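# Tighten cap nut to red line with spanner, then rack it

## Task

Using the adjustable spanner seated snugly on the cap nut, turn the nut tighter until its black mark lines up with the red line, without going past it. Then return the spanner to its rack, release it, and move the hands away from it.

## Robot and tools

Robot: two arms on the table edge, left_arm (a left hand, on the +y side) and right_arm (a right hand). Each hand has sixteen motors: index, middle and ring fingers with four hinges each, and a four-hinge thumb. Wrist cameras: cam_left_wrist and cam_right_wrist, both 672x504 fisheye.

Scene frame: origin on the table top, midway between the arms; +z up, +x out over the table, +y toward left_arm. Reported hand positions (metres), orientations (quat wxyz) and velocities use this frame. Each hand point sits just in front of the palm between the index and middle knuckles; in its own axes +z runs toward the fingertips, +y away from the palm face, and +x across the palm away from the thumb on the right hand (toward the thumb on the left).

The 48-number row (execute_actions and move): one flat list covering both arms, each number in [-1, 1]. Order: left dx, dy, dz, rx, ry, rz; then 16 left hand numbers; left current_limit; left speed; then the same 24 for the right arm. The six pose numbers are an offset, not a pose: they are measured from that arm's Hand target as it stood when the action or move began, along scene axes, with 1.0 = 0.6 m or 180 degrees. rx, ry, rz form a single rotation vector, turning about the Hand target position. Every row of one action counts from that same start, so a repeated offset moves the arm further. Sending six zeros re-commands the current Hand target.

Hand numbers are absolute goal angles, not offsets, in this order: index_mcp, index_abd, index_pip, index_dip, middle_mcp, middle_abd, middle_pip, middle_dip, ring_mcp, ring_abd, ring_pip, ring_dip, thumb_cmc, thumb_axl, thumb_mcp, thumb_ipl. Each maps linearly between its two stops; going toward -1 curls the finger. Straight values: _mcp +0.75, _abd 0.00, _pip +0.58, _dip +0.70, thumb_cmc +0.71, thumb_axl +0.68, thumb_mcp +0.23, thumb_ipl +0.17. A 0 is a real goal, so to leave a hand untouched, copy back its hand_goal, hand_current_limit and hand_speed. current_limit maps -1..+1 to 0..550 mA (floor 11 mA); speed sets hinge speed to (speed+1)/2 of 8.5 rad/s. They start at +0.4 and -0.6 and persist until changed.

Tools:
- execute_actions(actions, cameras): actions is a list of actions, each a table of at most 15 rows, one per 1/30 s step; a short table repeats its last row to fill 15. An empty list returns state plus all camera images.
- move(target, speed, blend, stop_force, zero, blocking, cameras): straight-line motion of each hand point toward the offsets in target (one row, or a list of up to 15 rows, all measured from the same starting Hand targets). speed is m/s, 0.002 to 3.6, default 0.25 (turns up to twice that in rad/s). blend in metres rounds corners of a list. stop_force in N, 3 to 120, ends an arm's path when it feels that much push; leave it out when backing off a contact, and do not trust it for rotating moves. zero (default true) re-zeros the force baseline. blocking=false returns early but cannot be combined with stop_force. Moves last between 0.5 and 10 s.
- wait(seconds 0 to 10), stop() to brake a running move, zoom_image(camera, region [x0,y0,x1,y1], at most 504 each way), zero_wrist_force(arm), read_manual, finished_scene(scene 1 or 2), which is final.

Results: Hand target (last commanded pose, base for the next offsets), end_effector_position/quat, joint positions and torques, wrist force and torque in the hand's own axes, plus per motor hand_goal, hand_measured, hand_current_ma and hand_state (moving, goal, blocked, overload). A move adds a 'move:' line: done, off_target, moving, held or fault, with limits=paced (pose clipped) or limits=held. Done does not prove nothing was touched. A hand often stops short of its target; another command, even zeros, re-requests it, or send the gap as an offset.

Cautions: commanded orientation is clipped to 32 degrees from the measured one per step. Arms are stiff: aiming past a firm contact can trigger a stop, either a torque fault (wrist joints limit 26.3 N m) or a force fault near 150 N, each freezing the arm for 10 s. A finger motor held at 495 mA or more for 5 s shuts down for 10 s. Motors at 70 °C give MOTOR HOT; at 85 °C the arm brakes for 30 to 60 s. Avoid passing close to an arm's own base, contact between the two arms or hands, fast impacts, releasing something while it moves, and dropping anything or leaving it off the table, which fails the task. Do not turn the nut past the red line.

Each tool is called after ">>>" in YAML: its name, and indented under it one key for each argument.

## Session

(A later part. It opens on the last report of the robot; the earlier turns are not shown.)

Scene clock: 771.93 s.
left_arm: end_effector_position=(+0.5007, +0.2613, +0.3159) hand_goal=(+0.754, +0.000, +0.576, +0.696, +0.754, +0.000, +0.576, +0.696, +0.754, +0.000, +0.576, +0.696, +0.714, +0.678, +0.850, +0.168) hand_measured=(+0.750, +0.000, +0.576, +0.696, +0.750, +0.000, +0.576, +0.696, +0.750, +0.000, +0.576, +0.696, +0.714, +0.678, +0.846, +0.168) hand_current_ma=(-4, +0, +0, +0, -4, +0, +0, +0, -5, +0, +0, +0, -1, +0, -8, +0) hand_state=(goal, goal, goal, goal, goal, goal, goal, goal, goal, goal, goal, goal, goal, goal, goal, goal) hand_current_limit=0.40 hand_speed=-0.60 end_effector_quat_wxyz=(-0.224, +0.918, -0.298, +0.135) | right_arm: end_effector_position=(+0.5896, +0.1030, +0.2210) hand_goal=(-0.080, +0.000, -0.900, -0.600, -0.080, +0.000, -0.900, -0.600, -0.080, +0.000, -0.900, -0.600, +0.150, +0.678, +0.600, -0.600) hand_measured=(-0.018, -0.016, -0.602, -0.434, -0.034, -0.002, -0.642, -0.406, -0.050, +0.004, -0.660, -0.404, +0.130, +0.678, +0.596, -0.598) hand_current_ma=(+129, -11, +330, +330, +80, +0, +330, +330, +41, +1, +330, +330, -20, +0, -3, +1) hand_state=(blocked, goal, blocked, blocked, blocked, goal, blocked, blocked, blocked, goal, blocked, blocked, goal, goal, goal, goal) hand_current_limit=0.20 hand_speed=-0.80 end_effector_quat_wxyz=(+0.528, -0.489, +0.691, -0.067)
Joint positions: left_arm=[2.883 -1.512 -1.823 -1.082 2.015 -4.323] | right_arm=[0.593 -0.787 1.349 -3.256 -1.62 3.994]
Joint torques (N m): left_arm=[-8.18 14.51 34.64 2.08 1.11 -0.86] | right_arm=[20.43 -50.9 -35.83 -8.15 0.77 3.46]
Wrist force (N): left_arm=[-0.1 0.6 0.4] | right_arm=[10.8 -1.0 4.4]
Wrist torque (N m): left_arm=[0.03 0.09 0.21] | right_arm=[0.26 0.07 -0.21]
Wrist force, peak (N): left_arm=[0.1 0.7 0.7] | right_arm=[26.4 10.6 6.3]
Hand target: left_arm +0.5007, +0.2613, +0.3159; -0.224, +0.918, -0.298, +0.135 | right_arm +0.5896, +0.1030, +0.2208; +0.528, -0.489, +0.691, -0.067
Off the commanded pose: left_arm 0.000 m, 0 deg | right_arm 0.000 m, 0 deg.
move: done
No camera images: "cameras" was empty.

>>> move:
  target: [0,0,0,0,0,0,0.754,0,0.576,0.696,0.754,0,0.576,0.696,0.754,0,0.576,0.696,0.714,0.678,0.85,0.168,0.4,-0.6,0.0004,-0.0019,0.0010,-0.0033,0,0,-0.08,0,-0.90,-0.60,-0.08,0,-0.90,-0.60,-0.08,0,-0.90,-0.60,0.15,0.678,0.6,-0.6,0.2,-0.8]
  speed: 0.012
  cameras: []

Scene clock: 773.23 s.
left_arm: end_effector_position=(+0.5007, +0.2613, +0.3159) hand_goal=(+0.754, +0.000, +0.576, +0.696, +0.754, +0.000, +0.576, +0.696, +0.754, +0.000, +0.576, +0.696, +0.714, +0.678, +0.850, +0.168) hand_measured=(+0.750, +0.000, +0.576, +0.696, +0.750, +0.000, +0.576, +0.696, +0.750, +0.000, +0.576, +0.696, +0.714, +0.678, +0.846, +0.168) hand_current_ma=(-4, +0, +0, +0, -4, +0, +0, +0, -5, +0, +0, +0, -1, +0, -8, +0) hand_state=(goal, goal, goal, goal, goal, goal, goal, goal, goal, goal, goal, goal, goal, goal, goal, goal) hand_current_limit=0.40 hand_speed=-0.60 end_effector_quat_wxyz=(-0.224, +0.918, -0.298, +0.135) | right_arm: end_effector_position=(+0.5898, +0.1019, +0.2214) hand_goal=(-0.080, +0.000, -0.900, -0.600, -0.080, +0.000, -0.900, -0.600, -0.080, +0.000, -0.900, -0.600, +0.150, +0.678, +0.600, -0.600) hand_measured=(-0.020, -0.014, -0.602, -0.438, -0.036, -0.002, -0.642, -0.410, -0.050, +0.004, -0.660, -0.406, +0.130, +0.678, +0.596, -0.598) hand_current_ma=(+125, -10, +330, +329, +78, +0, +330, +330, +43, +1, +330, +330, -20, +0, -3, +1) hand_state=(blocked, goal, blocked, blocked, blocked, goal, blocked, moving, blocked, goal, blocked, blocked, goal, goal, goal, goal) hand_current_limit=0.20 hand_speed=-0.80 end_effector_quat_wxyz=(+0.526, -0.492, +0.691, -0.070)
Joint positions: left_arm=[2.883 -1.512 -1.823 -1.082 2.015 -4.323] | right_arm=[0.593 -0.79 1.348 -3.247 -1.624 3.987]
Joint torques (N m): left_arm=[-8.1 14.29 34.58 1.92 1.13 -0.85] | right_arm=[9.86 -78.21 -36.8 -3.08 -1.31 -1.8]
Wrist force (N): left_arm=[0.0 0.4 0.4] | right_arm=[3.7 10.3 7.8]
Wrist torque (N m): left_arm=[0.00 0.09 0.23] | right_arm=[0.62 -0.07 0.09]
Wrist force, peak (N): left_arm=[-0.5 0.6 0.5] | right_arm=[3.3 10.6 8.2]
Hand target: left_arm +0.5007, +0.2613, +0.3159; -0.224, +0.918, -0.298, +0.135 | right_arm +0.5898, +0.1018, +0.2214; +0.526, -0.492, +0.691, -0.071
Off the commanded pose: left_arm 0.000 m, 0 deg | right_arm 0.000 m, 0 deg.
move: done
No camera images: "cameras" was empty.

>>> move:
  target: [0,0,0,0,0,0,0.754,0,0.576,0.696,0.754,0,0.576,0.696,0.754,0,0.576,0.696,0.714,0.678,0.85,0.168,0.4,-0.6,0.0,0.0009,-0.0003,0.0015,0,0,-0.08,0,-0.90,-0.60,-0.08,0,-0.90,-0.60,-0.08,0,-0.90,-0.60,0.15,0.678,0.3,-0.54,0.2,-0.6]
  speed: 0.012
  cameras: ["all"]

>>> zoom_image:
  camera: "cam_right_wrist"
  region: [420, 190, 540, 310]

>>> zoom_image:
  camera: "cam_left_wrist"
  region: [50, 190, 110, 250]

Scene clock: 774.37 s.
left_arm: end_effector_position=(+0.5007, +0.2613, +0.3159) hand_goal=(+0.754, +0.000, +0.576, +0.696, +0.754, +0.000, +0.576, +0.696, +0.754, +0.000, +0.576, +0.696, +0.714, +0.678, +0.850, +0.168) hand_measured=(+0.750, +0.000, +0.576, +0.696, +0.750, +0.000, +0.576, +0.696, +0.750, +0.000, +0.576, +0.696, +0.714, +0.678, +0.846, +0.168) hand_current_ma=(-4, +0, +0, +0, -4, +0, +0, +0, -5, +0, +0, +0, -1, +0, -8, +0) hand_state=(goal, goal, goal, goal, goal, goal, goal, goal, goal, goal, goal, goal, goal, goal, goal, goal) hand_current_limit=0.40 hand_speed=-0.60 end_effector_quat_wxyz=(-0.224, +0.918, -0.298, +0.135) | right_arm: end_effector_position=(+0.5898, +0.1024, +0.2213) hand_goal=(-0.080, +0.000, -0.900, -0.600, -0.080, +0.000, -0.900, -0.600, -0.080, +0.000, -0.900, -0.600, +0.150, +0.678, +0.300, -0.540) hand_measured=(-0.020, -0.014, -0.602, -0.440, -0.036, -0.002, -0.642, -0.412, -0.048, +0.004, -0.660, -0.406, +0.130, +0.678, +0.300, -0.542) hand_current_ma=(+124, -10, +330, +330, +78, +0, +330, +330, +46, +1, +330, +330, -20, +0, +0, -1) hand_state=(blocked, goal, blocked, blocked, blocked, goal, blocked, blocked, blocked, goal, blocked, blocked, goal, goal, goal, goal) hand_current_limit=0.20 hand_speed=-0.60 end_effector_quat_wxyz=(+0.527, -0.490, +0.691, -0.069)
Joint positions: left_arm=[2.883 -1.512 -1.823 -1.082 2.015 -4.323] | right_arm=[0.593 -0.789 1.348 -3.25 -1.623 3.99]
Joint torques (N m): left_arm=[-8.59 13.99 34.29 2.12 1.19 -0.94] | right_arm=[-10.52 -57.51 -26.54 -9.53 2.56 3.46]
Wrist force (N): left_arm=[0.1 0.2 0.4] | right_arm=[11.1 8.4 7.0]
Wrist torque (N m): left_arm=[-0.02 0.07 0.25] | right_arm=[0.50 -0.04 0.02]
Wrist force, peak (N): left_arm=[-0.1 0.6 0.6] | right_arm=[10.0 10.1 7.7]
Hand target: left_arm +0.5007, +0.2613, +0.3159; -0.224, +0.918, -0.298, +0.135 | right_arm +0.5898, +0.1024, +0.2213; +0.527, -0.490, +0.691, -0.069
Off the commanded pose: left_arm 0.000 m, 0 deg | right_arm 0.000 m, 0 deg.
move: done
camera_calibration:
cam_left_wrist: T_world_to_cam=[[-0.276121, 0.939053, 0.204782, -0.199405], [0.346082, -0.101631, 0.932684, -0.486801], [0.896652, 0.328405, -0.296927, -0.311164], [0, 0, 0, 1]] pos_world=[0.392419, 0.239965, 0.402473]
cam_right_wrist: T_world_to_cam=[[-0.448715, 0.88053, 0.152712, 0.169437], [-0.305738, -0.311823, 0.899606, -0.0431613], [0.839749, 0.356977, 0.409131, -0.496192], [0, 0, 0, 1]] pos_world=[0.47951, 0.0144764, 0.215961]

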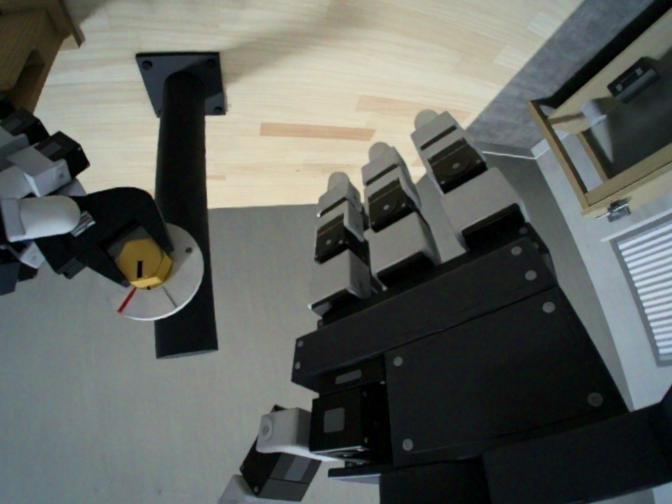

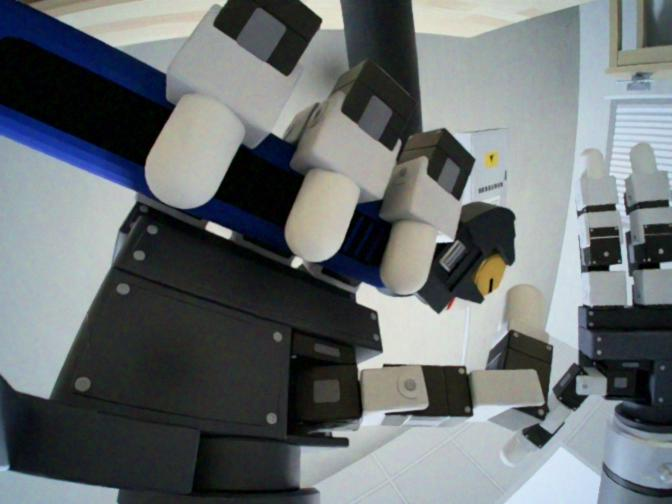

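Scaled by 4.200 from the camera's 672x504 image, which has a finer 960x720 frame.

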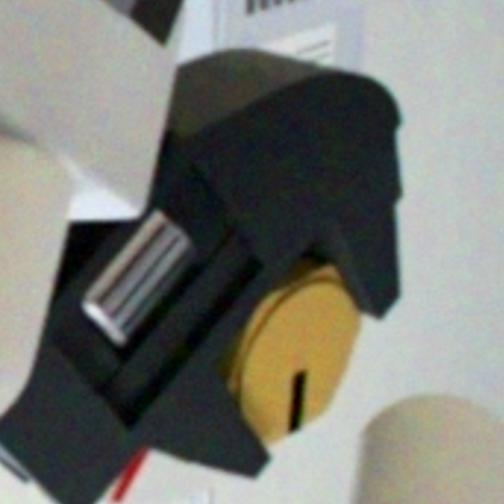

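Scaled by 8.400 from the camera's 672x504 image, which has a finer 960x720 frame.

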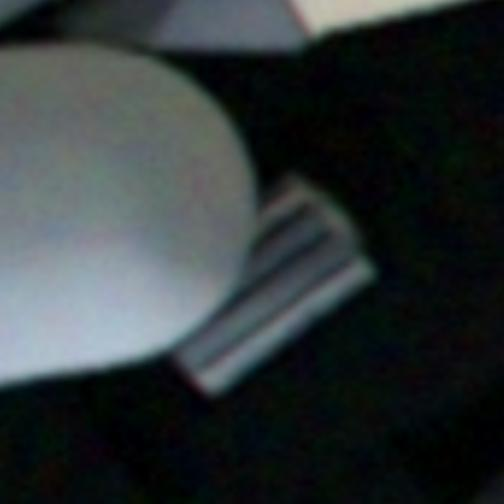

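>>> move:
  target: [0,0,0,0,0,0,0.754,0,0.576,0.696,0.754,0,0.576,0.696,0.754,0,0.576,0.696,0.714,0.678,0.85,0.168,0.4,-0.6,0.0,-0.0015,0.0005,0.0045,0,0,-0.08,0,-0.90,-0.60,-0.08,0,-0.90,-0.60,-0.08,0,-0.90,-0.60,0.15,0.678,0.3,-0.54,0.2,-0.6]
  speed: 0.012
  cameras: []

Scene clock: 777.93 s.
left_arm: end_effector_position=(+0.5007, +0.2613, +0.3159) hand_goal=(+0.754, +0.000, +0.576, +0.696, +0.754, +0.000, +0.576, +0.696, +0.754, +0.000, +0.576, +0.696, +0.714, +0.678, +0.850, +0.168) hand_measured=(+0.750, +0.000, +0.576, +0.696, +0.750, +0.000, +0.576, +0.696, +0.750, +0.000, +0.576, +0.696, +0.714, +0.678, +0.846, +0.168) hand_current_ma=(-4, +0, +0, +0, -4, +0, +0, +0, -5, +0, +0, +0, -1, +0, -8, +0) hand_state=(goal, goal, goal, goal, goal, goal, goal, goal, goal, goal, goal, goal, goal, goal, goal, goal) hand_current_limit=0.40 hand_speed=-0.60 end_effector_quat_wxyz=(-0.224, +0.918, -0.298, +0.135) | right_arm: end_effector_position=(+0.5898, +0.1015, +0.2216) hand_goal=(-0.080, +0.000, -0.900, -0.600, -0.080, +0.000, -0.900, -0.600, -0.080, +0.000, -0.900, -0.600, +0.150, +0.678, +0.300, -0.540) hand_measured=(-0.016, -0.028, -0.594, -0.442, -0.036, -0.012, -0.642, -0.412, -0.056, -0.002, -0.660, -0.408, +0.130, +0.678, +0.300, -0.542) hand_current_ma=(+134, -27, +330, +330, +78, -7, +330, +330, +30, -1, +330, +330, -20, +0, +0, -1) hand_state=(blocked, blocked, blocked, blocked, blocked, goal, blocked, blocked, blocked, goal, blocked, blocked, goal, goal, goal, goal) hand_current_limit=0.20 hand_speed=-0.60 end_effector_quat_wxyz=(+0.530, -0.487, +0.691, -0.064)
Joint positions: left_arm=[2.883 -1.512 -1.823 -1.082 2.015 -4.323] | right_arm=[0.589 -0.788 1.355 -3.264 -1.614 3.999]
Joint torques (N m): left_arm=[-9.06 13.8 34.76 2.11 1.03 -0.94] | right_arm=[-30.31 -49.63 -11.97 -7.59 -2.22 2.95]
Wrist force (N): left_arm=[-0.2 0.5 0.5] | right_arm=[-17.6 21.2 14.5]
Wrist torque (N m): left_arm=[0.01 0.10 0.22] | right_arm=[0.54 0.92 -1.76]
Wrist force, peak (N): left_arm=[0.1 0.7 0.7] | right_arm=[-17.6 21.2 14.5]
Hand target: left_arm +0.5007, +0.2613, +0.3159; -0.224, +0.918, -0.298, +0.135 | right_arm +0.5898, +0.1015, +0.2216; +0.530, -0.487, +0.691, -0.064
Off the commanded pose: left_arm 0.000 m, 0 deg | right_arm 0.000 m, 0 deg.
move: done
No camera images: "cameras" was empty.

>>> move:
  target: [0,0,0,0,0,0,0.754,0,0.576,0.696,0.754,0,0.576,0.696,0.754,0,0.576,0.696,0.714,0.678,0.85,0.168,0.4,-0.6,0.0,0.00115,0,0.00314,0,0,-0.08,0,-0.90,-0.60,-0.08,0,-0.90,-0.60,-0.08,0,-0.90,-0.60,0.15,0.678,0.2,-0.52,0.2,-0.6]
  speed: 0.012
  cameras: ["all"]

>>> zoom_image:
  camera: "cam_right_wrist"
  region: [420, 190, 540, 310]

>>> zoom_image:
  camera: "cam_left_wrist"
  region: [50, 190, 110, 250]

Scene clock: 779.70 s.
left_arm: end_effector_position=(+0.5007, +0.2613, +0.3159) hand_goal=(+0.754, +0.000, +0.576, +0.696, +0.754, +0.000, +0.576, +0.696, +0.754, +0.000, +0.576, +0.696, +0.714, +0.678, +0.850, +0.168) hand_measured=(+0.750, +0.000, +0.576, +0.696, +0.750, +0.000, +0.576, +0.696, +0.750, +0.000, +0.576, +0.696, +0.714, +0.678, +0.846, +0.168) hand_current_ma=(-4, +0, +0, +0, -4, +0, +0, +0, -5, +0, +0, +0, -1, +0, -8, +0) hand_state=(goal, goal, goal, goal, goal, goal, goal, goal, goal, goal, goal, goal, goal, goal, goal, goal) hand_current_limit=0.40 hand_speed=-0.60 end_effector_quat_wxyz=(-0.224, +0.918, -0.298, +0.135) | right_arm: end_effector_position=(+0.5898, +0.1021, +0.2216) hand_goal=(-0.080, +0.000, -0.900, -0.600, -0.080, +0.000, -0.900, -0.600, -0.080, +0.000, -0.900, -0.600, +0.150, +0.678, +0.200, -0.520) hand_measured=(-0.016, -0.032, -0.590, -0.444, -0.036, -0.012, -0.642, -0.412, -0.060, -0.002, -0.664, -0.410, +0.130, +0.678, +0.200, -0.522) hand_current_ma=(+136, -36, +330, +330, +75, -8, +330, +330, +22, -1, +330, +330, -20, +0, +0, -1) hand_state=(blocked, blocked, blocked, blocked, blocked, goal, blocked, blocked, blocked, goal, blocked, blocked, goal, goal, goal, goal) hand_current_limit=0.20 hand_speed=-0.60 end_effector_quat_wxyz=(+0.533, -0.484, +0.692, -0.061)
Joint positions: left_arm=[2.883 -1.512 -1.823 -1.082 2.015 -4.323] | right_arm=[0.589 -0.786 1.356 -3.271 -1.61 4.006]
Joint torques (N m): left_arm=[-7.65 14.49 34.23 1.99 1.11 -0.88] | right_arm=[-20.17 -56.8 -18.79 -9.63 0.58 4.04]
Wrist force (N): left_arm=[0.1 0.7 0.6] | right_arm=[-0.3 17.1 11.5]
Wrist torque (N m): left_arm=[0.02 0.07 0.24] | right_arm=[0.48 0.69 -1.36]
Wrist force, peak (N): left_arm=[0.1 0.7 0.7] | right_arm=[-17.2 21.2 14.6]
Hand target: left_arm +0.5007, +0.2613, +0.3159; -0.224, +0.918, -0.298, +0.135 | right_arm +0.5898, +0.1022, +0.2216; +0.533, -0.484, +0.692, -0.061
Off the commanded pose: left_arm 0.000 m, 0 deg | right_arm 0.000 m, 0 deg.
move: done
camera_calibration:
cam_left_wrist: T_world_to_cam=[[-0.276121, 0.939053, 0.204782, -0.199405], [0.346082, -0.101631, 0.932684, -0.486801], [0.896652, 0.328405, -0.296927, -0.311164], [0, 0, 0, 1]] pos_world=[0.392419, 0.239965, 0.402473]
cam_right_wrist: T_world_to_cam=[[-0.448656, 0.876686, 0.173576, 0.165372], [-0.305732, -0.333063, 0.891962, -0.0395866], [0.839783, 0.347117, 0.417462, -0.497054], [0, 0, 0, 1]] pos_world=[0.47951, 0.014371, 0.214106]

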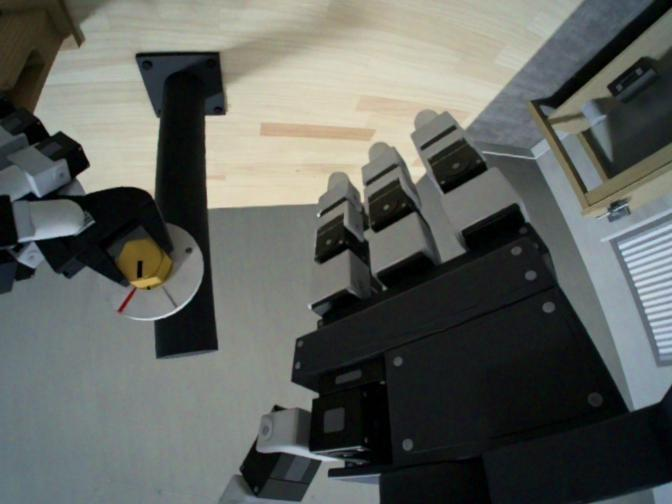

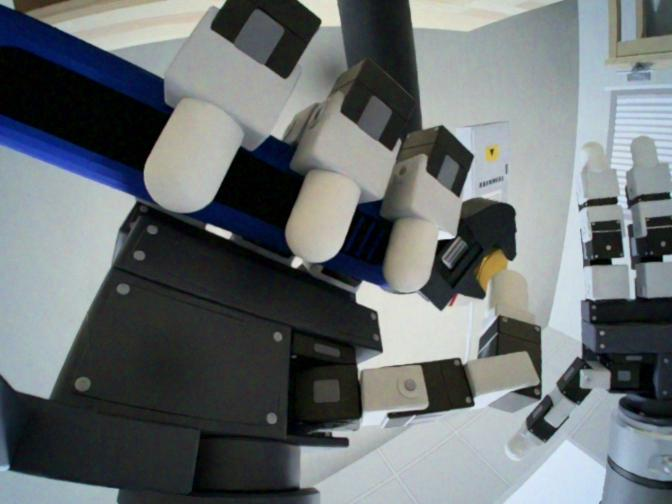

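Scaled by 4.200 from the camera's 672x504 image, which has a finer 960x720 frame.

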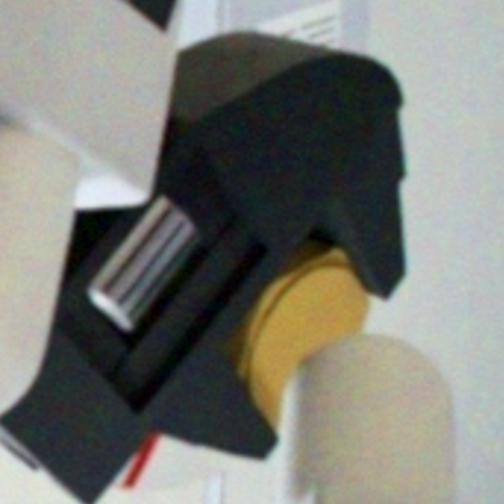

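Scaled by 8.400 from the camera's 672x504 image, which has a finer 960x720 frame.

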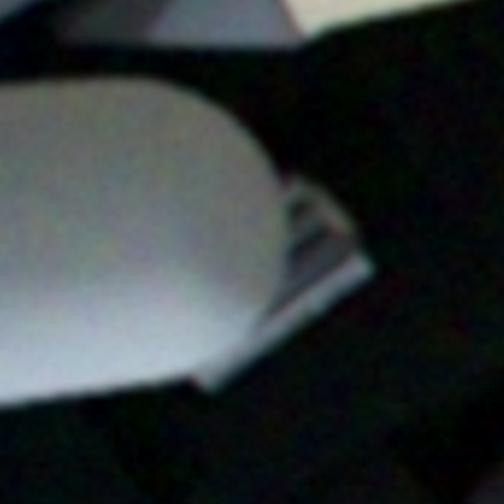

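>>> execute_actions:
  actions:
    - [[0,0,0,0,0,0,0.754,0,0.576,0.696,0.754,0,0.576,0.696,0.754,0,0.576,0.696,0.714,0.678,0.85,0.168,0.4,-0.6,0,0,0,0,0,0,-0.08,0,-0.90,-0.60,-0.08,0,-0.90,-0.60,-0.08,0,-0.90,-0.60,0.13,0.678,0.04,-0.45,0.3,-0.6]]
    - [[0,0,0,0,0,0,0.754,0,0.576,0.696,0.754,0,0.576,0.696,0.754,0,0.576,0.696,0.714,0.678,0.85,0.168,0.4,-0.6,0,0,0,0,0,0,-0.08,0,-0.90,-0.60,-0.08,0,-0.90,-0.60,-0.08,0,-0.90,-0.60,0.13,0.678,-0.10,-0.44,0.6,-0.7]]
  cameras: []

>>> execute_actions:
  actions:
    - [[0,0,0,0,0,0,0.754,0,0.576,0.696,0.754,0,0.576,0.696,0.754,0,0.576,0.696,0.714,0.678,0.85,0.168,0.4,-0.6,0,0,0,0,0,0,-0.08,0,-0.90,-0.60,-0.08,0,-0.90,-0.60,-0.08,0,-0.90,-0.60,0.06,0.678,-0.13,-0.48,0.75,-0.85]]
  cameras: ["all"]

>>> zoom_image:
  camera: "cam_left_wrist"
  region: [50, 190, 110, 250]

>>> zoom_image:
  camera: "cam_right_wrist"
  region: [420, 190, 540, 310]

Scene clock: 782.73 s.
left_arm: end_effector_position=(+0.5007, +0.2613, +0.3159) hand_goal=(+0.754, +0.000, +0.576, +0.696, +0.754, +0.000, +0.576, +0.696, +0.754, +0.000, +0.576, +0.696, +0.714, +0.678, +0.850, +0.168) hand_measured=(+0.750, +0.000, +0.576, +0.696, +0.750, +0.000, +0.576, +0.696, +0.750, +0.000, +0.576, +0.696, +0.714, +0.678, +0.846, +0.168) hand_current_ma=(-4, +0, +0, +0, -4, +0, +0, +0, -5, +0, +0, +0, -1, +0, -8, +0) hand_state=(goal, goal, goal, goal, goal, goal, goal, goal, goal, goal, goal, goal, goal, goal, goal, goal) hand_current_limit=0.40 hand_speed=-0.60 end_effector_quat_wxyz=(-0.224, +0.918, -0.298, +0.135) | right_arm: end_effector_position=(+0.5898, +0.1022, +0.2216) hand_goal=(-0.080, +0.000, -0.900, -0.600, -0.080, +0.000, -0.900, -0.600, -0.080, +0.000, -0.900, -0.600, +0.130, +0.678, -0.100, -0.440) hand_measured=(-0.016, -0.034, -0.590, -0.448, -0.038, -0.012, -0.642, -0.414, -0.060, -0.002, -0.668, -0.410, +0.124, +0.678, -0.020, -0.434) hand_current_ma=(+136, -37, +440, +440, +74, -8, +440, +440, +21, -1, +440, +440, -4, +0, +269, +6) hand_state=(blocked, blocked, blocked, blocked, blocked, goal, blocked, blocked, goal, goal, blocked, blocked, goal, goal, blocked, goal) hand_current_limit=0.60 hand_speed=-0.70 end_effector_quat_wxyz=(+0.533, -0.484, +0.692, -0.061)
Joint positions: left_arm=[2.883 -1.512 -1.823 -1.082 2.015 -4.323] | right_arm=[0.589 -0.786 1.356 -3.272 -1.61 4.007]
Joint torques (N m): left_arm=[-8.61 14.4 34.47 1.91 1.06 -0.88] | right_arm=[-14.11 -59.15 -20.87 -8.37 -0.52 4.02]
Wrist force (N): left_arm=[0.0 0.5 0.5] | right_arm=[3.0 16.7 7.0]
Wrist torque (N m): left_arm=[0.01 0.08 0.23] | right_arm=[0.54 0.17 -1.22]
Wrist force, peak (N): left_arm=[0.1 0.8 0.5] | right_arm=[0.4 17.4 11.6]
Hand target: left_arm +0.5007, +0.2613, +0.3159; -0.224, +0.918, -0.298, +0.135 | right_arm +0.5898, +0.1022, +0.2216; +0.533, -0.484, +0.692, -0.061
Off the commanded pose: left_arm 0.000 m, 0 deg | right_arm 0.000 m, 0 deg.
No camera images: "cameras" was empty.

Scene clock: 783.43 s.
left_arm: end_effector_position=(+0.5007, +0.2613, +0.3159) hand_goal=(+0.754, +0.000, +0.576, +0.696, +0.754, +0.000, +0.576, +0.696, +0.754, +0.000, +0.576, +0.696, +0.714, +0.678, +0.850, +0.168) hand_measured=(+0.750, +0.000, +0.576, +0.696, +0.750, +0.000, +0.576, +0.696, +0.750, +0.000, +0.576, +0.696, +0.714, +0.678, +0.846, +0.168) hand_current_ma=(-4, +0, +0, +0, -4, +0, +0, +0, -5, +0, +0, +0, -1, +0, -8, +0) hand_state=(goal, goal, goal, goal, goal, goal, goal, goal, goal, goal, goal, goal, goal, goal, goal, goal) hand_current_limit=0.40 hand_speed=-0.60 end_effector_quat_wxyz=(-0.224, +0.918, -0.298, +0.135) | right_arm: end_effector_position=(+0.5898, +0.1022, +0.2216) hand_goal=(-0.080, +0.000, -0.900, -0.600, -0.080, +0.000, -0.900, -0.600, -0.080, +0.000, -0.900, -0.600, +0.060, +0.678, -0.130, -0.480) hand_measured=(-0.016, -0.034, -0.590, -0.448, -0.038, -0.012, -0.642, -0.416, -0.060, -0.002, -0.668, -0.412, +0.100, +0.694, -0.020, -0.436) hand_current_ma=(+137, -37, +481, +480, +74, -8, +481, +481, +21, -1, +481, +481, +60, +21, +429, +108) hand_state=(blocked, blocked, blocked, blocked, blocked, goal, blocked, blocked, goal, goal, blocked, blocked, blocked, goal, blocked, blocked) hand_current_limit=0.75 hand_speed=-0.85 end_effector_quat_wxyz=(+0.533, -0.484, +0.692, -0.061)
Joint positions: left_arm=[2.883 -1.512 -1.823 -1.082 2.015 -4.323] | right_arm=[0.589 -0.786 1.356 -3.272 -1.61 4.007]
Joint torques (N m): left_arm=[-8.61 14.46 34.18 2.12 1.12 -0.89] | right_arm=[-12.6 -59.89 -21.33 -6.96 -1.4 3.97]
Wrist force (N): left_arm=[0.1 0.6 0.6] | right_arm=[1.6 16.7 7.2]
Wrist torque (N m): left_arm=[0.01 0.07 0.23] | right_arm=[0.54 0.28 -1.27]
Wrist force, peak (N): left_arm=[0.0 0.6 0.6] | right_arm=[1.8 16.9 7.4]
Hand target: left_arm +0.5007, +0.2613, +0.3159; -0.224, +0.918, -0.298, +0.135 | right_arm +0.5898, +0.1022, +0.2216; +0.533, -0.484, +0.692, -0.061
Off the commanded pose: left_arm 0.000 m, 0 deg | right_arm 0.000 m, 0 deg.
camera_calibration:
cam_left_wrist: T_world_to_cam=[[-0.276121, 0.939053, 0.204782, -0.199405], [0.346082, -0.101631, 0.932684, -0.486801], [0.896652, 0.328405, -0.296927, -0.311164], [0, 0, 0, 1]] pos_world=[0.392419, 0.239965, 0.402473]
cam_right_wrist: T_world_to_cam=[[-0.44862, 0.876634, 0.173931, 0.165192], [-0.305719, -0.333401, 0.891841, -0.039528], [0.839807, 0.346924, 0.417574, -0.497121], [0, 0, 0, 1]] pos_world=[0.47951, 0.014471, 0.214105]

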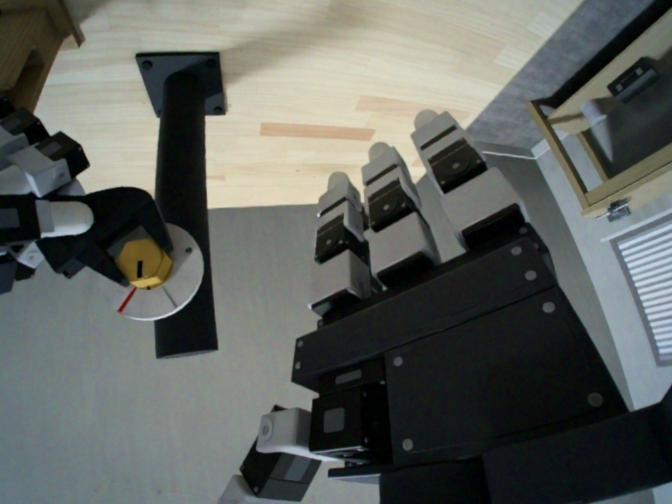

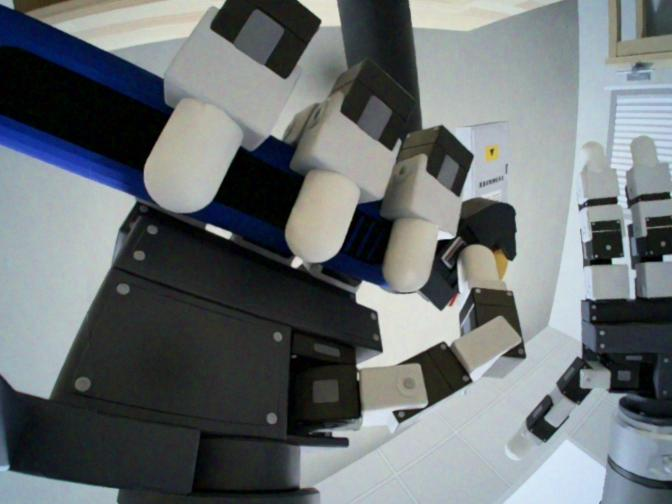

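Scaled by 8.400 from the camera's 672x504 image, which has a finer 960x720 frame.

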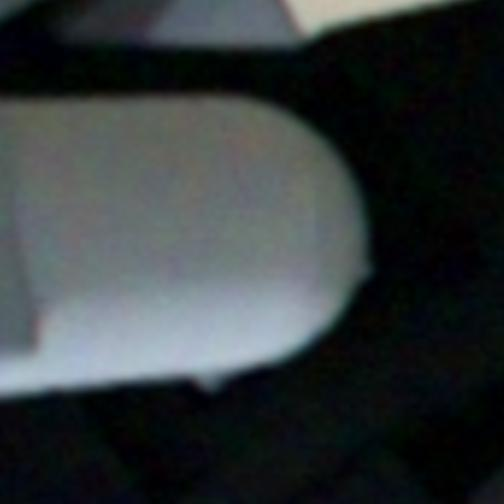

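Scaled by 4.200 from the camera's 672x504 image, which has a finer 960x720 frame.

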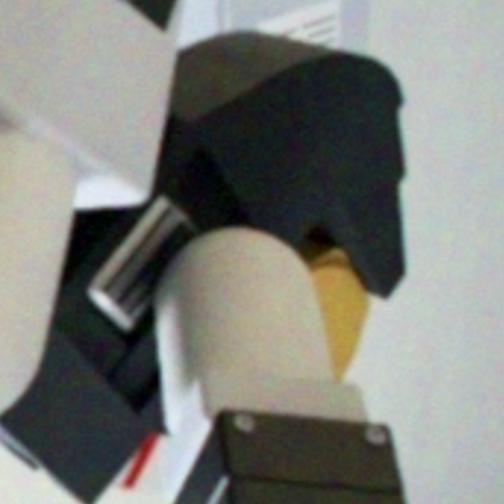

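>>> execute_actions:
  actions: []
  cameras: ["all"]

Scene clock: 785.17 s.
left_arm: end_effector_position=(+0.5007, +0.2613, +0.3159) hand_goal=(+0.754, +0.000, +0.576, +0.696, +0.754, +0.000, +0.576, +0.696, +0.754, +0.000, +0.576, +0.696, +0.714, +0.678, +0.850, +0.168) hand_measured=(+0.750, +0.000, +0.576, +0.696, +0.750, +0.000, +0.576, +0.696, +0.750, +0.000, +0.576, +0.696, +0.714, +0.678, +0.846, +0.168) hand_current_ma=(-4, +0, +0, +0, -4, +0, +0, +0, -5, +0, +0, +0, -1, +0, -8, +0) hand_state=(goal, goal, goal, goal, goal, goal, goal, goal, goal, goal, goal, goal, goal, goal, goal, goal) hand_current_limit=0.40 hand_speed=-0.60 end_effector_quat_wxyz=(-0.224, +0.918, -0.298, +0.135) | right_arm: end_effector_position=(+0.5898, +0.1022, +0.2216) hand_goal=(-0.080, +0.000, -0.900, -0.600, -0.080, +0.000, -0.900, -0.600, -0.080, +0.000, -0.900, -0.600, +0.060, +0.678, -0.130, -0.480) hand_measured=(-0.016, -0.034, -0.590, -0.448, -0.038, -0.012, -0.642, -0.416, -0.060, -0.002, -0.668, -0.412, +0.100, +0.694, -0.020, -0.436) hand_current_ma=(+136, -37, +481, +480, +74, -8, +481, +481, +21, -1, +481, +481, +60, +21, +429, +108) hand_state=(blocked, blocked, blocked, blocked, blocked, goal, blocked, blocked, goal, goal, blocked, blocked, blocked, goal, blocked, blocked) hand_current_limit=0.75 hand_speed=-0.85 end_effector_quat_wxyz=(+0.533, -0.484, +0.692, -0.061)
Joint positions: left_arm=[2.883 -1.512 -1.823 -1.082 2.015 -4.323] | right_arm=[0.589 -0.786 1.356 -3.272 -1.61 4.007]
Joint velocities: within noise
Joint torques (N m): left_arm=[-7.8 14.1 34.24 2.12 1.18 -0.76] | right_arm=[-8.7 -61.06 -21.46 -4.28 -1.36 3.68]
Motor temperatures (°C): left_arm=[20 17 27 29 24 35] | right_arm=[25 23 21 25 23 28]
Wrist force (N): left_arm=[0.1 0.2 0.6] | right_arm=[1.8 16.7 7.2]
Wrist torque (N m): left_arm=[-0.04 0.07 0.25] | right_arm=[0.55 0.26 -1.25]
Wrist force, peak (N): left_arm=[0.0 0.5 0.7] | right_arm=[1.8 17.0 7.2]
Hand target: left_arm +0.5007, +0.2613, +0.3159; -0.224, +0.918, -0.298, +0.135 | right_arm +0.5898, +0.1022, +0.2216; +0.533, -0.484, +0.692, -0.061
Off the commanded pose: left_arm 0.000 m, 0 deg | right_arm 0.000 m, 0 deg.
camera_calibration:
cam_left_wrist: T_world_to_cam=[[-0.276121, 0.939053, 0.204782, -0.199405], [0.346082, -0.101631, 0.932684, -0.486801], [0.896652, 0.328405, -0.296927, -0.311164], [0, 0, 0, 1]] pos_world=[0.392419, 0.239965, 0.402473]
cam_right_wrist: T_world_to_cam=[[-0.448633, 0.87662, 0.173971, 0.165191], [-0.305699, -0.33344, 0.891833, -0.0395352], [0.839807, 0.346923, 0.417574, -0.497121], [0, 0, 0, 1]] pos_world=[0.47951, 0.0144709, 0.214105]

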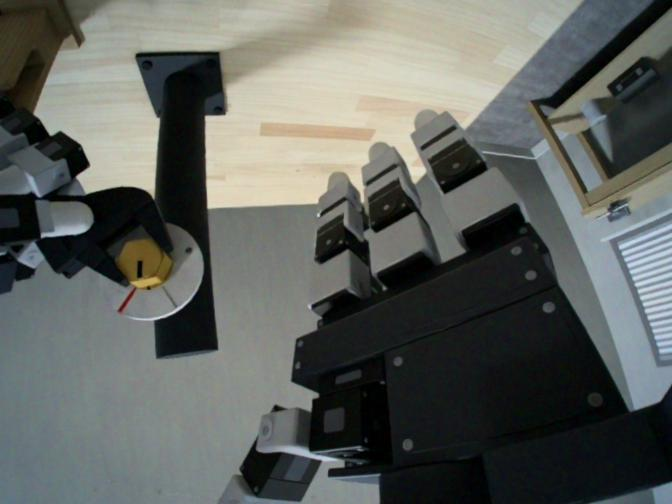

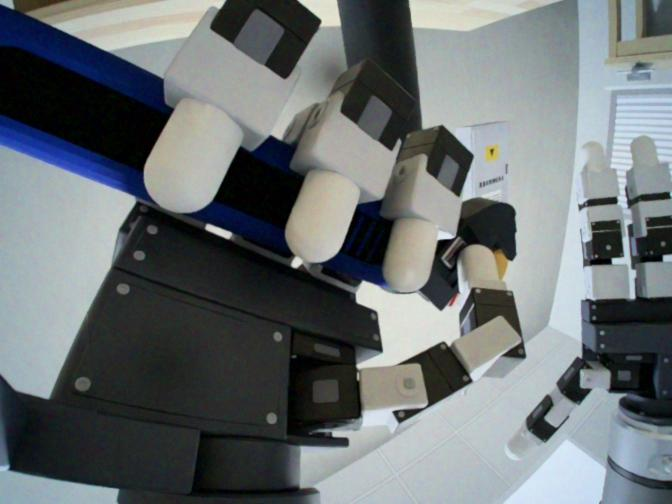

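>>> zoom_image:
  camera: "cam_right_wrist"
  region: [400, 180, 540, 320]

>>> zoom_image:
  camera: "cam_left_wrist"
  region: [50, 180, 220, 330]

Scaled by 3.600 from the camera's 672x504 image, which has a finer 960x720 frame.

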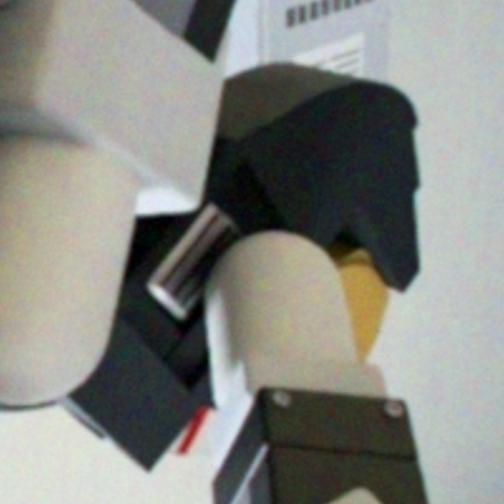

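Scaled by 2.965 from the camera's 672x504 image, which has a finer 960x720 frame.

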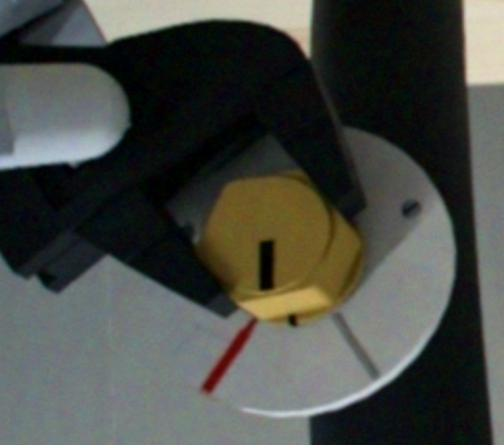

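>>> execute_actions:
  actions:
    - [[0,0,0,0,0,0,0.754,0,0.576,0.696,0.754,0,0.576,0.696,0.754,0,0.576,0.696,0.714,0.678,0.85,0.168,0.4,-0.6,0,0,0,0,0,0,-0.08,0,-0.90,-0.60,-0.08,0,-0.90,-0.60,-0.08,0,-0.90,-0.60,0.0,0.678,-0.14,-0.52,0.75,-0.85]]
  cameras: ["cam_right_wrist"]

>>> zoom_image:
  camera: "cam_right_wrist"
  region: [400, 180, 540, 320]

>>> execute_actions:
  actions:
    - [[0,0,0,0,0,0,0.754,0,0.576,0.696,0.754,0,0.576,0.696,0.754,0,0.576,0.696,0.714,0.678,0.85,0.168,0.4,-0.6,0,0,0,0,0,0,-0.08,0,-0.90,-0.60,-0.08,0,-0.90,-0.60,-0.08,0,-0.90,-0.60,-0.1,0.678,-0.14,-0.54,0.75,-0.85]]
  cameras: ["cam_right_wrist"]

>>> zoom_image:
  camera: "cam_right_wrist"
  region: [400, 180, 540, 320]

Scene clock: 789.67 s.
left_arm: end_effector_position=(+0.5007, +0.2613, +0.3159) hand_goal=(+0.754, +0.000, +0.576, +0.696, +0.754, +0.000, +0.576, +0.696, +0.754, +0.000, +0.576, +0.696, +0.714, +0.678, +0.850, +0.168) hand_measured=(+0.750, +0.000, +0.576, +0.696, +0.750, +0.000, +0.576, +0.696, +0.750, +0.000, +0.576, +0.696, +0.714, +0.678, +0.846, +0.168) hand_current_ma=(-4, +0, +0, +0, -4, +0, +0, +0, -5, +0, +0, +0, -1, +0, -8, +0) hand_state=(goal, goal, goal, goal, goal, goal, goal, goal, goal, goal, goal, goal, goal, goal, goal, goal) hand_current_limit=0.40 hand_speed=-0.60 end_effector_quat_wxyz=(-0.224, +0.918, -0.298, +0.135) | right_arm: end_effector_position=(+0.5898, +0.1022, +0.2216) hand_goal=(-0.080, +0.000, -0.900, -0.600, -0.080, +0.000, -0.900, -0.600, -0.080, +0.000, -0.900, -0.600, +0.000, +0.678, -0.140, -0.520) hand_measured=(-0.016, -0.034, -0.590, -0.448, -0.038, -0.012, -0.642, -0.416, -0.060, -0.002, -0.668, -0.412, +0.078, +0.710, -0.020, -0.442) hand_current_ma=(+136, -37, +481, +480, +74, -8, +481, +481, +21, -1, +481, +481, +176, +55, +481, +269) hand_state=(blocked, blocked, blocked, blocked, blocked, goal, blocked, blocked, goal, goal, blocked, blocked, blocked, blocked, blocked, blocked) hand_current_limit=0.75 hand_speed=-0.85 end_effector_quat_wxyz=(+0.533, -0.484, +0.692, -0.061)
Joint positions: left_arm=[2.883 -1.512 -1.823 -1.082 2.015 -4.323] | right_arm=[0.589 -0.786 1.356 -3.272 -1.61 4.007]
Joint torques (N m): left_arm=[-8.04 14.43 34.1 2 0.96 -1] | right_arm=[0.37 -64 -24 -4.36 -1.28 3.13]
Wrist force (N): left_arm=[0.2 0.2 0.6] | right_arm=[-0.1 17.2 8.8]
Wrist torque (N m): left_arm=[-0.04 0.05 0.26] | right_arm=[0.54 0.46 -1.34]
Wrist force, peak (N): left_arm=[0.0 0.5 0.7] | right_arm=[0.0 17.2 9.1]
Hand target: left_arm +0.5007, +0.2613, +0.3159; -0.224, +0.918, -0.298, +0.135 | right_arm +0.5898, +0.1022, +0.2216; +0.533, -0.484, +0.692, -0.061
Off the commanded pose: left_arm 0.000 m, 0 deg | right_arm 0.000 m, 0 deg.
camera_calibration:
cam_right_wrist: T_world_to_cam=[[-0.448633, 0.87662, 0.173971, 0.165191], [-0.305699, -0.33344, 0.891833, -0.0395352], [0.839807, 0.346923, 0.417574, -0.497121], [0, 0, 0, 1]] pos_world=[0.47951, 0.0144709, 0.214105]
Images, in order (width x height): cam_right_wrist 672x504.

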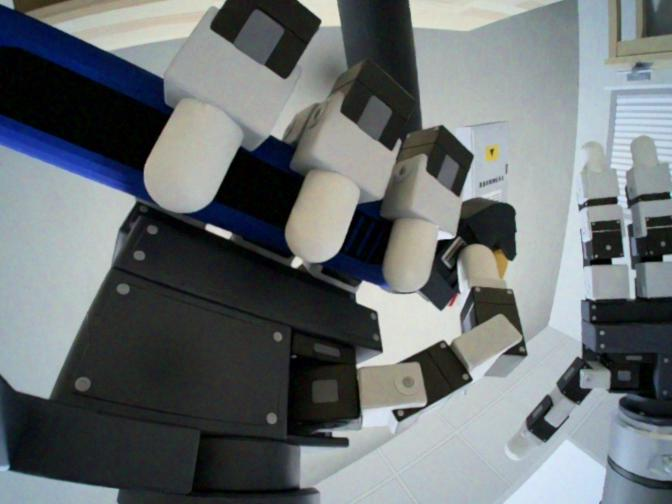

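Scaled by 3.600 from the camera's 672x504 image, which has a finer 960x720 frame.

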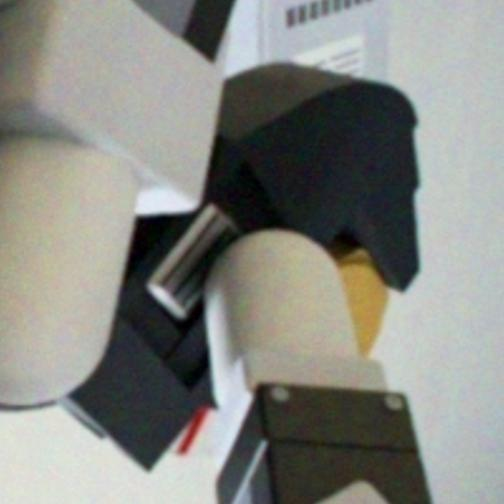

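Scene clock: 790.37 s.
left_arm: end_effector_position=(+0.5007, +0.2613, +0.3159) hand_goal=(+0.754, +0.000, +0.576, +0.696, +0.754, +0.000, +0.576, +0.696, +0.754, +0.000, +0.576, +0.696, +0.714, +0.678, +0.850, +0.168) hand_measured=(+0.750, +0.000, +0.576, +0.696, +0.750, +0.000, +0.576, +0.696, +0.750, +0.000, +0.576, +0.696, +0.714, +0.678, +0.846, +0.168) hand_current_ma=(-4, +0, +0, +0, -4, +0, +0, +0, -5, +0, +0, +0, -1, +0, -8, +0) hand_state=(goal, goal, goal, goal, goal, goal, goal, goal, goal, goal, goal, goal, goal, goal, goal, goal) hand_current_limit=0.40 hand_speed=-0.60 end_effector_quat_wxyz=(-0.224, +0.918, -0.298, +0.135) | right_arm: end_effector_position=(+0.5898, +0.1022, +0.2216) hand_goal=(-0.080, +0.000, -0.900, -0.600, -0.080, +0.000, -0.900, -0.600, -0.080, +0.000, -0.900, -0.600, -0.100, +0.678, -0.140, -0.540) hand_measured=(-0.016, -0.034, -0.590, -0.448, -0.038, -0.012, -0.642, -0.416, -0.060, -0.002, -0.668, -0.412, -0.112, +0.678, -0.084, -0.510) hand_current_ma=(+138, -37, +481, +479, +74, -8, +481, +481, +21, -1, +481, +481, -10, +0, +148, +59) hand_state=(blocked, blocked, blocked, blocked, blocked, goal, blocked, blocked, goal, goal, blocked, blocked, goal, goal, blocked, blocked) hand_current_limit=0.75 hand_speed=-0.85 end_effector_quat_wxyz=(+0.533, -0.484, +0.692, -0.061)
Joint positions: left_arm=[2.883 -1.512 -1.823 -1.082 2.015 -4.323] | right_arm=[0.589 -0.786 1.356 -3.272 -1.61 4.007]
Joint torques (N m): left_arm=[-9 14.47 34.44 2.04 1.07 -0.76] | right_arm=[1.22 -63.95 -24.48 -5.14 -1.38 3.04]
Wrist force (N): left_arm=[0.0 0.5 0.4] | right_arm=[0.9 14.3 12.2]
Wrist torque (N m): left_arm=[0.02 0.08 0.24] | right_arm=[0.31 0.76 -1.15]
Wrist force, peak (N): left_arm=[-0.3 0.6 0.4] | right_arm=[-0.2 17.0 9.1]
Hand target: left_arm +0.5007, +0.2613, +0.3159; -0.224, +0.918, -0.298, +0.135 | right_arm +0.5898, +0.1022, +0.2216; +0.533, -0.484, +0.692, -0.061
Off the commanded pose: left_arm 0.000 m, 0 deg | right_arm 0.000 m, 0 deg.
camera_calibration:
cam_right_wrist: T_world_to_cam=[[-0.448633, 0.87662, 0.173971, 0.165191], [-0.305699, -0.33344, 0.891833, -0.0395352], [0.839807, 0.346923, 0.417574, -0.497121], [0, 0, 0, 1]] pos_world=[0.47951, 0.0144709, 0.214105]
Images, in order (width x height): cam_right_wrist 672x504.

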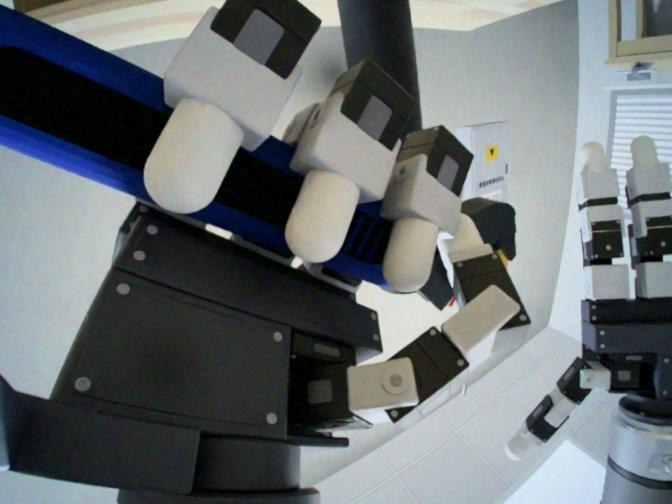

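Scaled by 3.600 from the camera's 672x504 image, which has a finer 960x720 frame.

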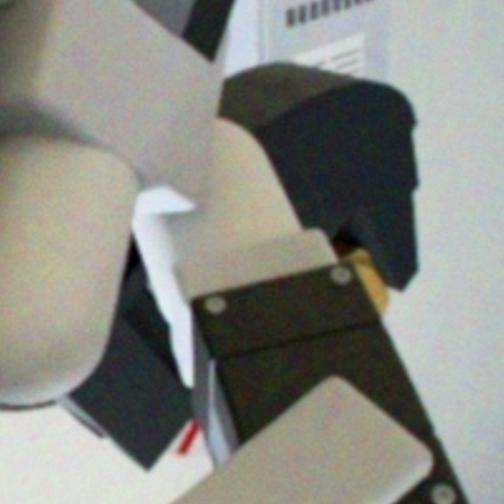

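>>> execute_actions:
  actions:
    - [[0,0,0,0,0,0,0.754,0,0.576,0.696,0.754,0,0.576,0.696,0.754,0,0.576,0.696,0.714,0.678,0.85,0.168,0.4,-0.6,0,0,0,0,0,0,-0.08,0,-0.90,-0.60,-0.08,0,-0.90,-0.60,-0.08,0,-0.90,-0.60,-0.05,0.678,0.16,-0.60,0.2,-0.5]]
    - [[0,0,0,0,0,0,0.754,0,0.576,0.696,0.754,0,0.576,0.696,0.754,0,0.576,0.696,0.714,0.678,0.85,0.168,0.4,-0.6,0,0,0,0,0,0,-0.08,0,-0.90,-0.60,-0.08,0,-0.90,-0.60,-0.08,0,-0.90,-0.60,0.26,0.678,0.8,-0.86,0.2,-0.5]]
  cameras: ["cam_right_wrist","cam_left_wrist"]

>>> zoom_image:
  camera: "cam_right_wrist"
  region: [400, 180, 540, 320]

>>> zoom_image:
  camera: "cam_left_wrist"
  region: [50, 180, 220, 330]

Scene clock: 792.10 s.
left_arm: end_effector_position=(+0.5007, +0.2613, +0.3159) hand_goal=(+0.754, +0.000, +0.576, +0.696, +0.754, +0.000, +0.576, +0.696, +0.754, +0.000, +0.576, +0.696, +0.714, +0.678, +0.850, +0.168) hand_measured=(+0.750, +0.000, +0.576, +0.696, +0.750, +0.000, +0.576, +0.696, +0.750, +0.000, +0.576, +0.696, +0.714, +0.678, +0.846, +0.168) hand_current_ma=(-4, +0, +0, +0, -4, +0, +0, +0, -5, +0, +0, +0, -1, +0, -8, +0) hand_state=(goal, goal, goal, goal, goal, goal, goal, goal, goal, goal, goal, goal, goal, goal, goal, goal) hand_current_limit=0.40 hand_speed=-0.60 end_effector_quat_wxyz=(-0.224, +0.918, -0.298, +0.135) | right_arm: end_effector_position=(+0.5898, +0.1022, +0.2216) hand_goal=(-0.080, +0.000, -0.900, -0.600, -0.080, +0.000, -0.900, -0.600, -0.080, +0.000, -0.900, -0.600, +0.260, +0.678, +0.800, -0.860) hand_measured=(-0.016, -0.034, -0.590, -0.448, -0.038, -0.012, -0.642, -0.416, -0.060, -0.002, -0.668, -0.412, +0.242, +0.678, +0.796, -0.858) hand_current_ma=(+138, -37, +330, +330, +73, -8, +330, +330, +21, -1, +330, +330, -17, +0, -2, +1) hand_state=(blocked, blocked, blocked, blocked, blocked, goal, blocked, blocked, goal, goal, blocked, blocked, goal, goal, goal, goal) hand_current_limit=0.20 hand_speed=-0.50 end_effector_quat_wxyz=(+0.533, -0.484, +0.692, -0.061)
Joint positions: left_arm=[2.883 -1.512 -1.823 -1.082 2.015 -4.323] | right_arm=[0.589 -0.786 1.356 -3.272 -1.61 4.007]
Joint torques (N m): left_arm=[-7.63 15.05 34.04 1.95 0.95 -0.94] | right_arm=[5.17 -65.63 -24.9 -7.47 -1.37 2.84]
Wrist force (N): left_arm=[0.0 0.4 0.3] | right_arm=[0.9 14.3 12.3]
Wrist torque (N m): left_arm=[0.01 0.08 0.23] | right_arm=[0.31 0.79 -1.15]
Wrist force, peak (N): left_arm=[0.1 0.4 0.9] | right_arm=[0.8 14.7 12.5]
Hand target: left_arm +0.5007, +0.2613, +0.3159; -0.224, +0.918, -0.298, +0.135 | right_arm +0.5898, +0.1022, +0.2216; +0.533, -0.484, +0.692, -0.061
Off the commanded pose: left_arm 0.000 m, 0 deg | right_arm 0.000 m, 0 deg.
camera_calibration:
cam_left_wrist: T_world_to_cam=[[-0.276121, 0.939053, 0.204782, -0.199405], [0.346082, -0.101631, 0.932684, -0.486801], [0.896652, 0.328405, -0.296927, -0.311164], [0, 0, 0, 1]] pos_world=[0.392419, 0.239965, 0.402473]
cam_right_wrist: T_world_to_cam=[[-0.448633, 0.87662, 0.173971, 0.165191], [-0.305699, -0.33344, 0.891833, -0.0395352], [0.839807, 0.346923, 0.417574, -0.497121], [0, 0, 0, 1]] pos_world=[0.47951, 0.0144709, 0.214105]

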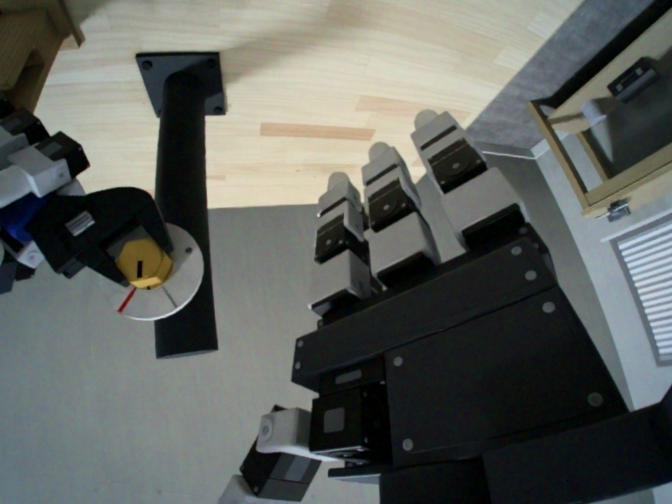

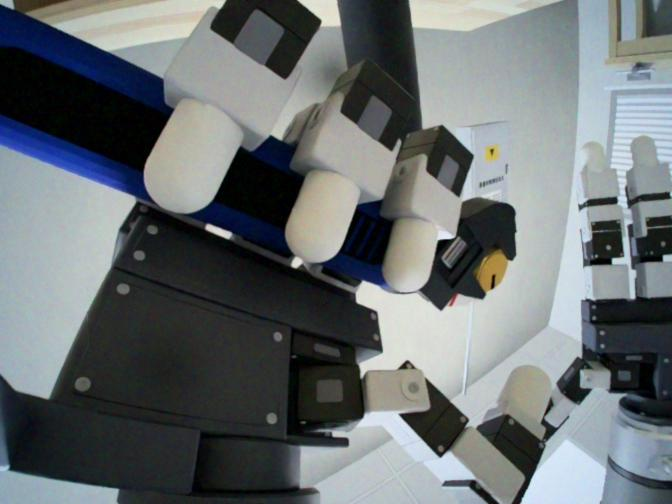

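Scaled by 3.600 from the camera's 672x504 image, which has a finer 960x720 frame.

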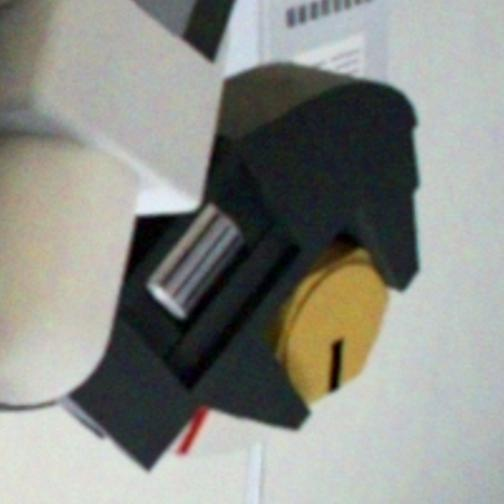

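Scaled by 2.965 from the camera's 672x504 image, which has a finer 960x720 frame.

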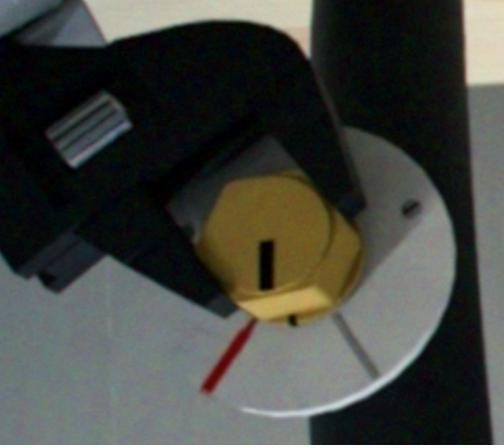

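>>> move:
  target: [0,0,0,0,0,0,0.754,0,0.576,0.696,0.754,0,0.576,0.696,0.754,0,0.576,0.696,0.714,0.678,0.85,0.168,0.4,-0.6,0,0.000622,-0.000418,-0.00608,0,0,-0.08,0,-0.90,-0.60,-0.08,0,-0.90,-0.60,-0.08,0,-0.90,-0.60,0.26,0.678,0.8,-0.86,0.2,-0.5]
  speed: 0.01

Scene clock: 796.77 s.
left_arm: end_effector_position=(+0.5007, +0.2613, +0.3159) hand_goal=(+0.754, +0.000, +0.576, +0.696, +0.754, +0.000, +0.576, +0.696, +0.754, +0.000, +0.576, +0.696, +0.714, +0.678, +0.850, +0.168) hand_measured=(+0.750, +0.000, +0.576, +0.696, +0.750, +0.000, +0.576, +0.696, +0.750, +0.000, +0.576, +0.696, +0.714, +0.678, +0.846, +0.168) hand_current_ma=(-4, +0, +0, +0, -4, +0, +0, +0, -5, +0, +0, +0, -1, +0, -8, +0) hand_state=(goal, goal, goal, goal, goal, goal, goal, goal, goal, goal, goal, goal, goal, goal, goal, goal) hand_current_limit=0.40 hand_speed=-0.60 end_effector_quat_wxyz=(-0.224, +0.918, -0.298, +0.135) | right_arm: end_effector_position=(+0.5898, +0.1025, +0.2213) hand_goal=(-0.080, +0.000, -0.900, -0.600, -0.080, +0.000, -0.900, -0.600, -0.080, +0.000, -0.900, -0.600, +0.260, +0.678, +0.800, -0.860) hand_measured=(-0.032, -0.024, -0.590, -0.448, -0.046, -0.006, -0.642, -0.416, -0.062, +0.004, -0.668, -0.412, +0.242, +0.678, +0.796, -0.858) hand_current_ma=(+90, -22, +330, +330, +49, -3, +330, +330, +19, +1, +330, +330, -17, +0, -2, +1) hand_state=(blocked, blocked, blocked, blocked, blocked, goal, blocked, blocked, goal, goal, blocked, blocked, goal, goal, goal, goal) hand_current_limit=0.20 hand_speed=-0.50 end_effector_quat_wxyz=(+0.528, -0.489, +0.691, -0.067)
Joint positions: left_arm=[2.883 -1.512 -1.823 -1.082 2.015 -4.323] | right_arm=[0.592 -0.788 1.349 -3.255 -1.62 3.994]
Joint torques (N m): left_arm=[-7.27 15.03 34.15 2.09 1.03 -0.99] | right_arm=[17.3 -74.61 -36.75 -2.56 -0.09 -2.51]
Wrist force (N): left_arm=[-0.1 0.2 0.3] | right_arm=[8.2 1.0 5.5]
Wrist torque (N m): left_arm=[-0.01 0.09 0.24] | right_arm=[0.17 -0.19 0.73]
Wrist force, peak (N): left_arm=[0.4 0.6 0.5] | right_arm=[0.8 15.0 12.4]
Hand target: left_arm +0.5007, +0.2613, +0.3159; -0.224, +0.918, -0.298, +0.135 | right_arm +0.5898, +0.1026, +0.2213; +0.528, -0.489, +0.691, -0.067
Off the commanded pose: left_arm 0.000 m, 0 deg | right_arm 0.000 m, 0 deg.
move: done

>>> move:
  target: [0,0,0,0,0,0,0.754,0,0.576,0.696,0.754,0,0.576,0.696,0.754,0,0.576,0.696,0.714,0.678,0.85,0.168,0.4,-0.6,0,-0.000121,-0.00018,0.00344,0,0,-0.08,0,-0.90,-0.60,-0.08,0,-0.90,-0.60,-0.08,0,-0.90,-0.60,0.26,0.678,0.8,-0.86,0.2,-0.5]
  speed: 0.01

Scene clock: 798.17 s.
left_arm: end_effector_position=(+0.5007, +0.2613, +0.3159) hand_goal=(+0.754, +0.000, +0.576, +0.696, +0.754, +0.000, +0.576, +0.696, +0.754, +0.000, +0.576, +0.696, +0.714, +0.678, +0.850, +0.168) hand_measured=(+0.750, +0.000, +0.576, +0.696, +0.750, +0.000, +0.576, +0.696, +0.750, +0.000, +0.576, +0.696, +0.714, +0.678, +0.846, +0.168) hand_current_ma=(-4, +0, +0, +0, -4, +0, +0, +0, -5, +0, +0, +0, -1, +0, -8, +0) hand_state=(goal, goal, goal, goal, goal, goal, goal, goal, goal, goal, goal, goal, goal, goal, goal, goal) hand_current_limit=0.40 hand_speed=-0.60 end_effector_quat_wxyz=(-0.224, +0.918, -0.298, +0.135) | right_arm: end_effector_position=(+0.5898, +0.1025, +0.2212) hand_goal=(-0.080, +0.000, -0.900, -0.600, -0.080, +0.000, -0.900, -0.600, -0.080, +0.000, -0.900, -0.600, +0.260, +0.678, +0.800, -0.860) hand_measured=(-0.032, -0.026, -0.590, -0.448, -0.048, -0.008, -0.642, -0.416, -0.066, +0.002, -0.668, -0.412, +0.242, +0.678, +0.796, -0.858) hand_current_ma=(+89, -26, +330, +330, +46, -5, +330, +330, +14, +0, +330, +330, -17, +0, -2, +1) hand_state=(blocked, blocked, blocked, blocked, blocked, goal, blocked, blocked, goal, goal, blocked, blocked, goal, goal, goal, goal) hand_current_limit=0.20 hand_speed=-0.50 end_effector_quat_wxyz=(+0.531, -0.486, +0.691, -0.064)
Joint positions: left_arm=[2.883 -1.512 -1.823 -1.082 2.015 -4.323] | right_arm=[0.59 -0.786 1.353 -3.264 -1.614 4.001]
Joint torques (N m): left_arm=[-7.72 14.32 34.34 2.07 0.98 -0.95] | right_arm=[-19.31 -51.87 -16.14 -8.11 0.15 3.4]
Wrist force (N): left_arm=[0.1 0.2 0.3] | right_arm=[-3.0 13.1 8.9]
Wrist torque (N m): left_arm=[-0.01 0.07 0.24] | right_arm=[0.38 0.36 -0.95]
Wrist force, peak (N): left_arm=[-0.2 0.8 0.5] | right_arm=[-3.0 13.1 8.9]
Hand target: left_arm +0.5007, +0.2613, +0.3159; -0.224, +0.918, -0.298, +0.135 | right_arm +0.5898, +0.1025, +0.2212; +0.531, -0.486, +0.691, -0.063
Off the commanded pose: left_arm 0.000 m, 0 deg | right_arm 0.000 m, 0 deg.
move: done


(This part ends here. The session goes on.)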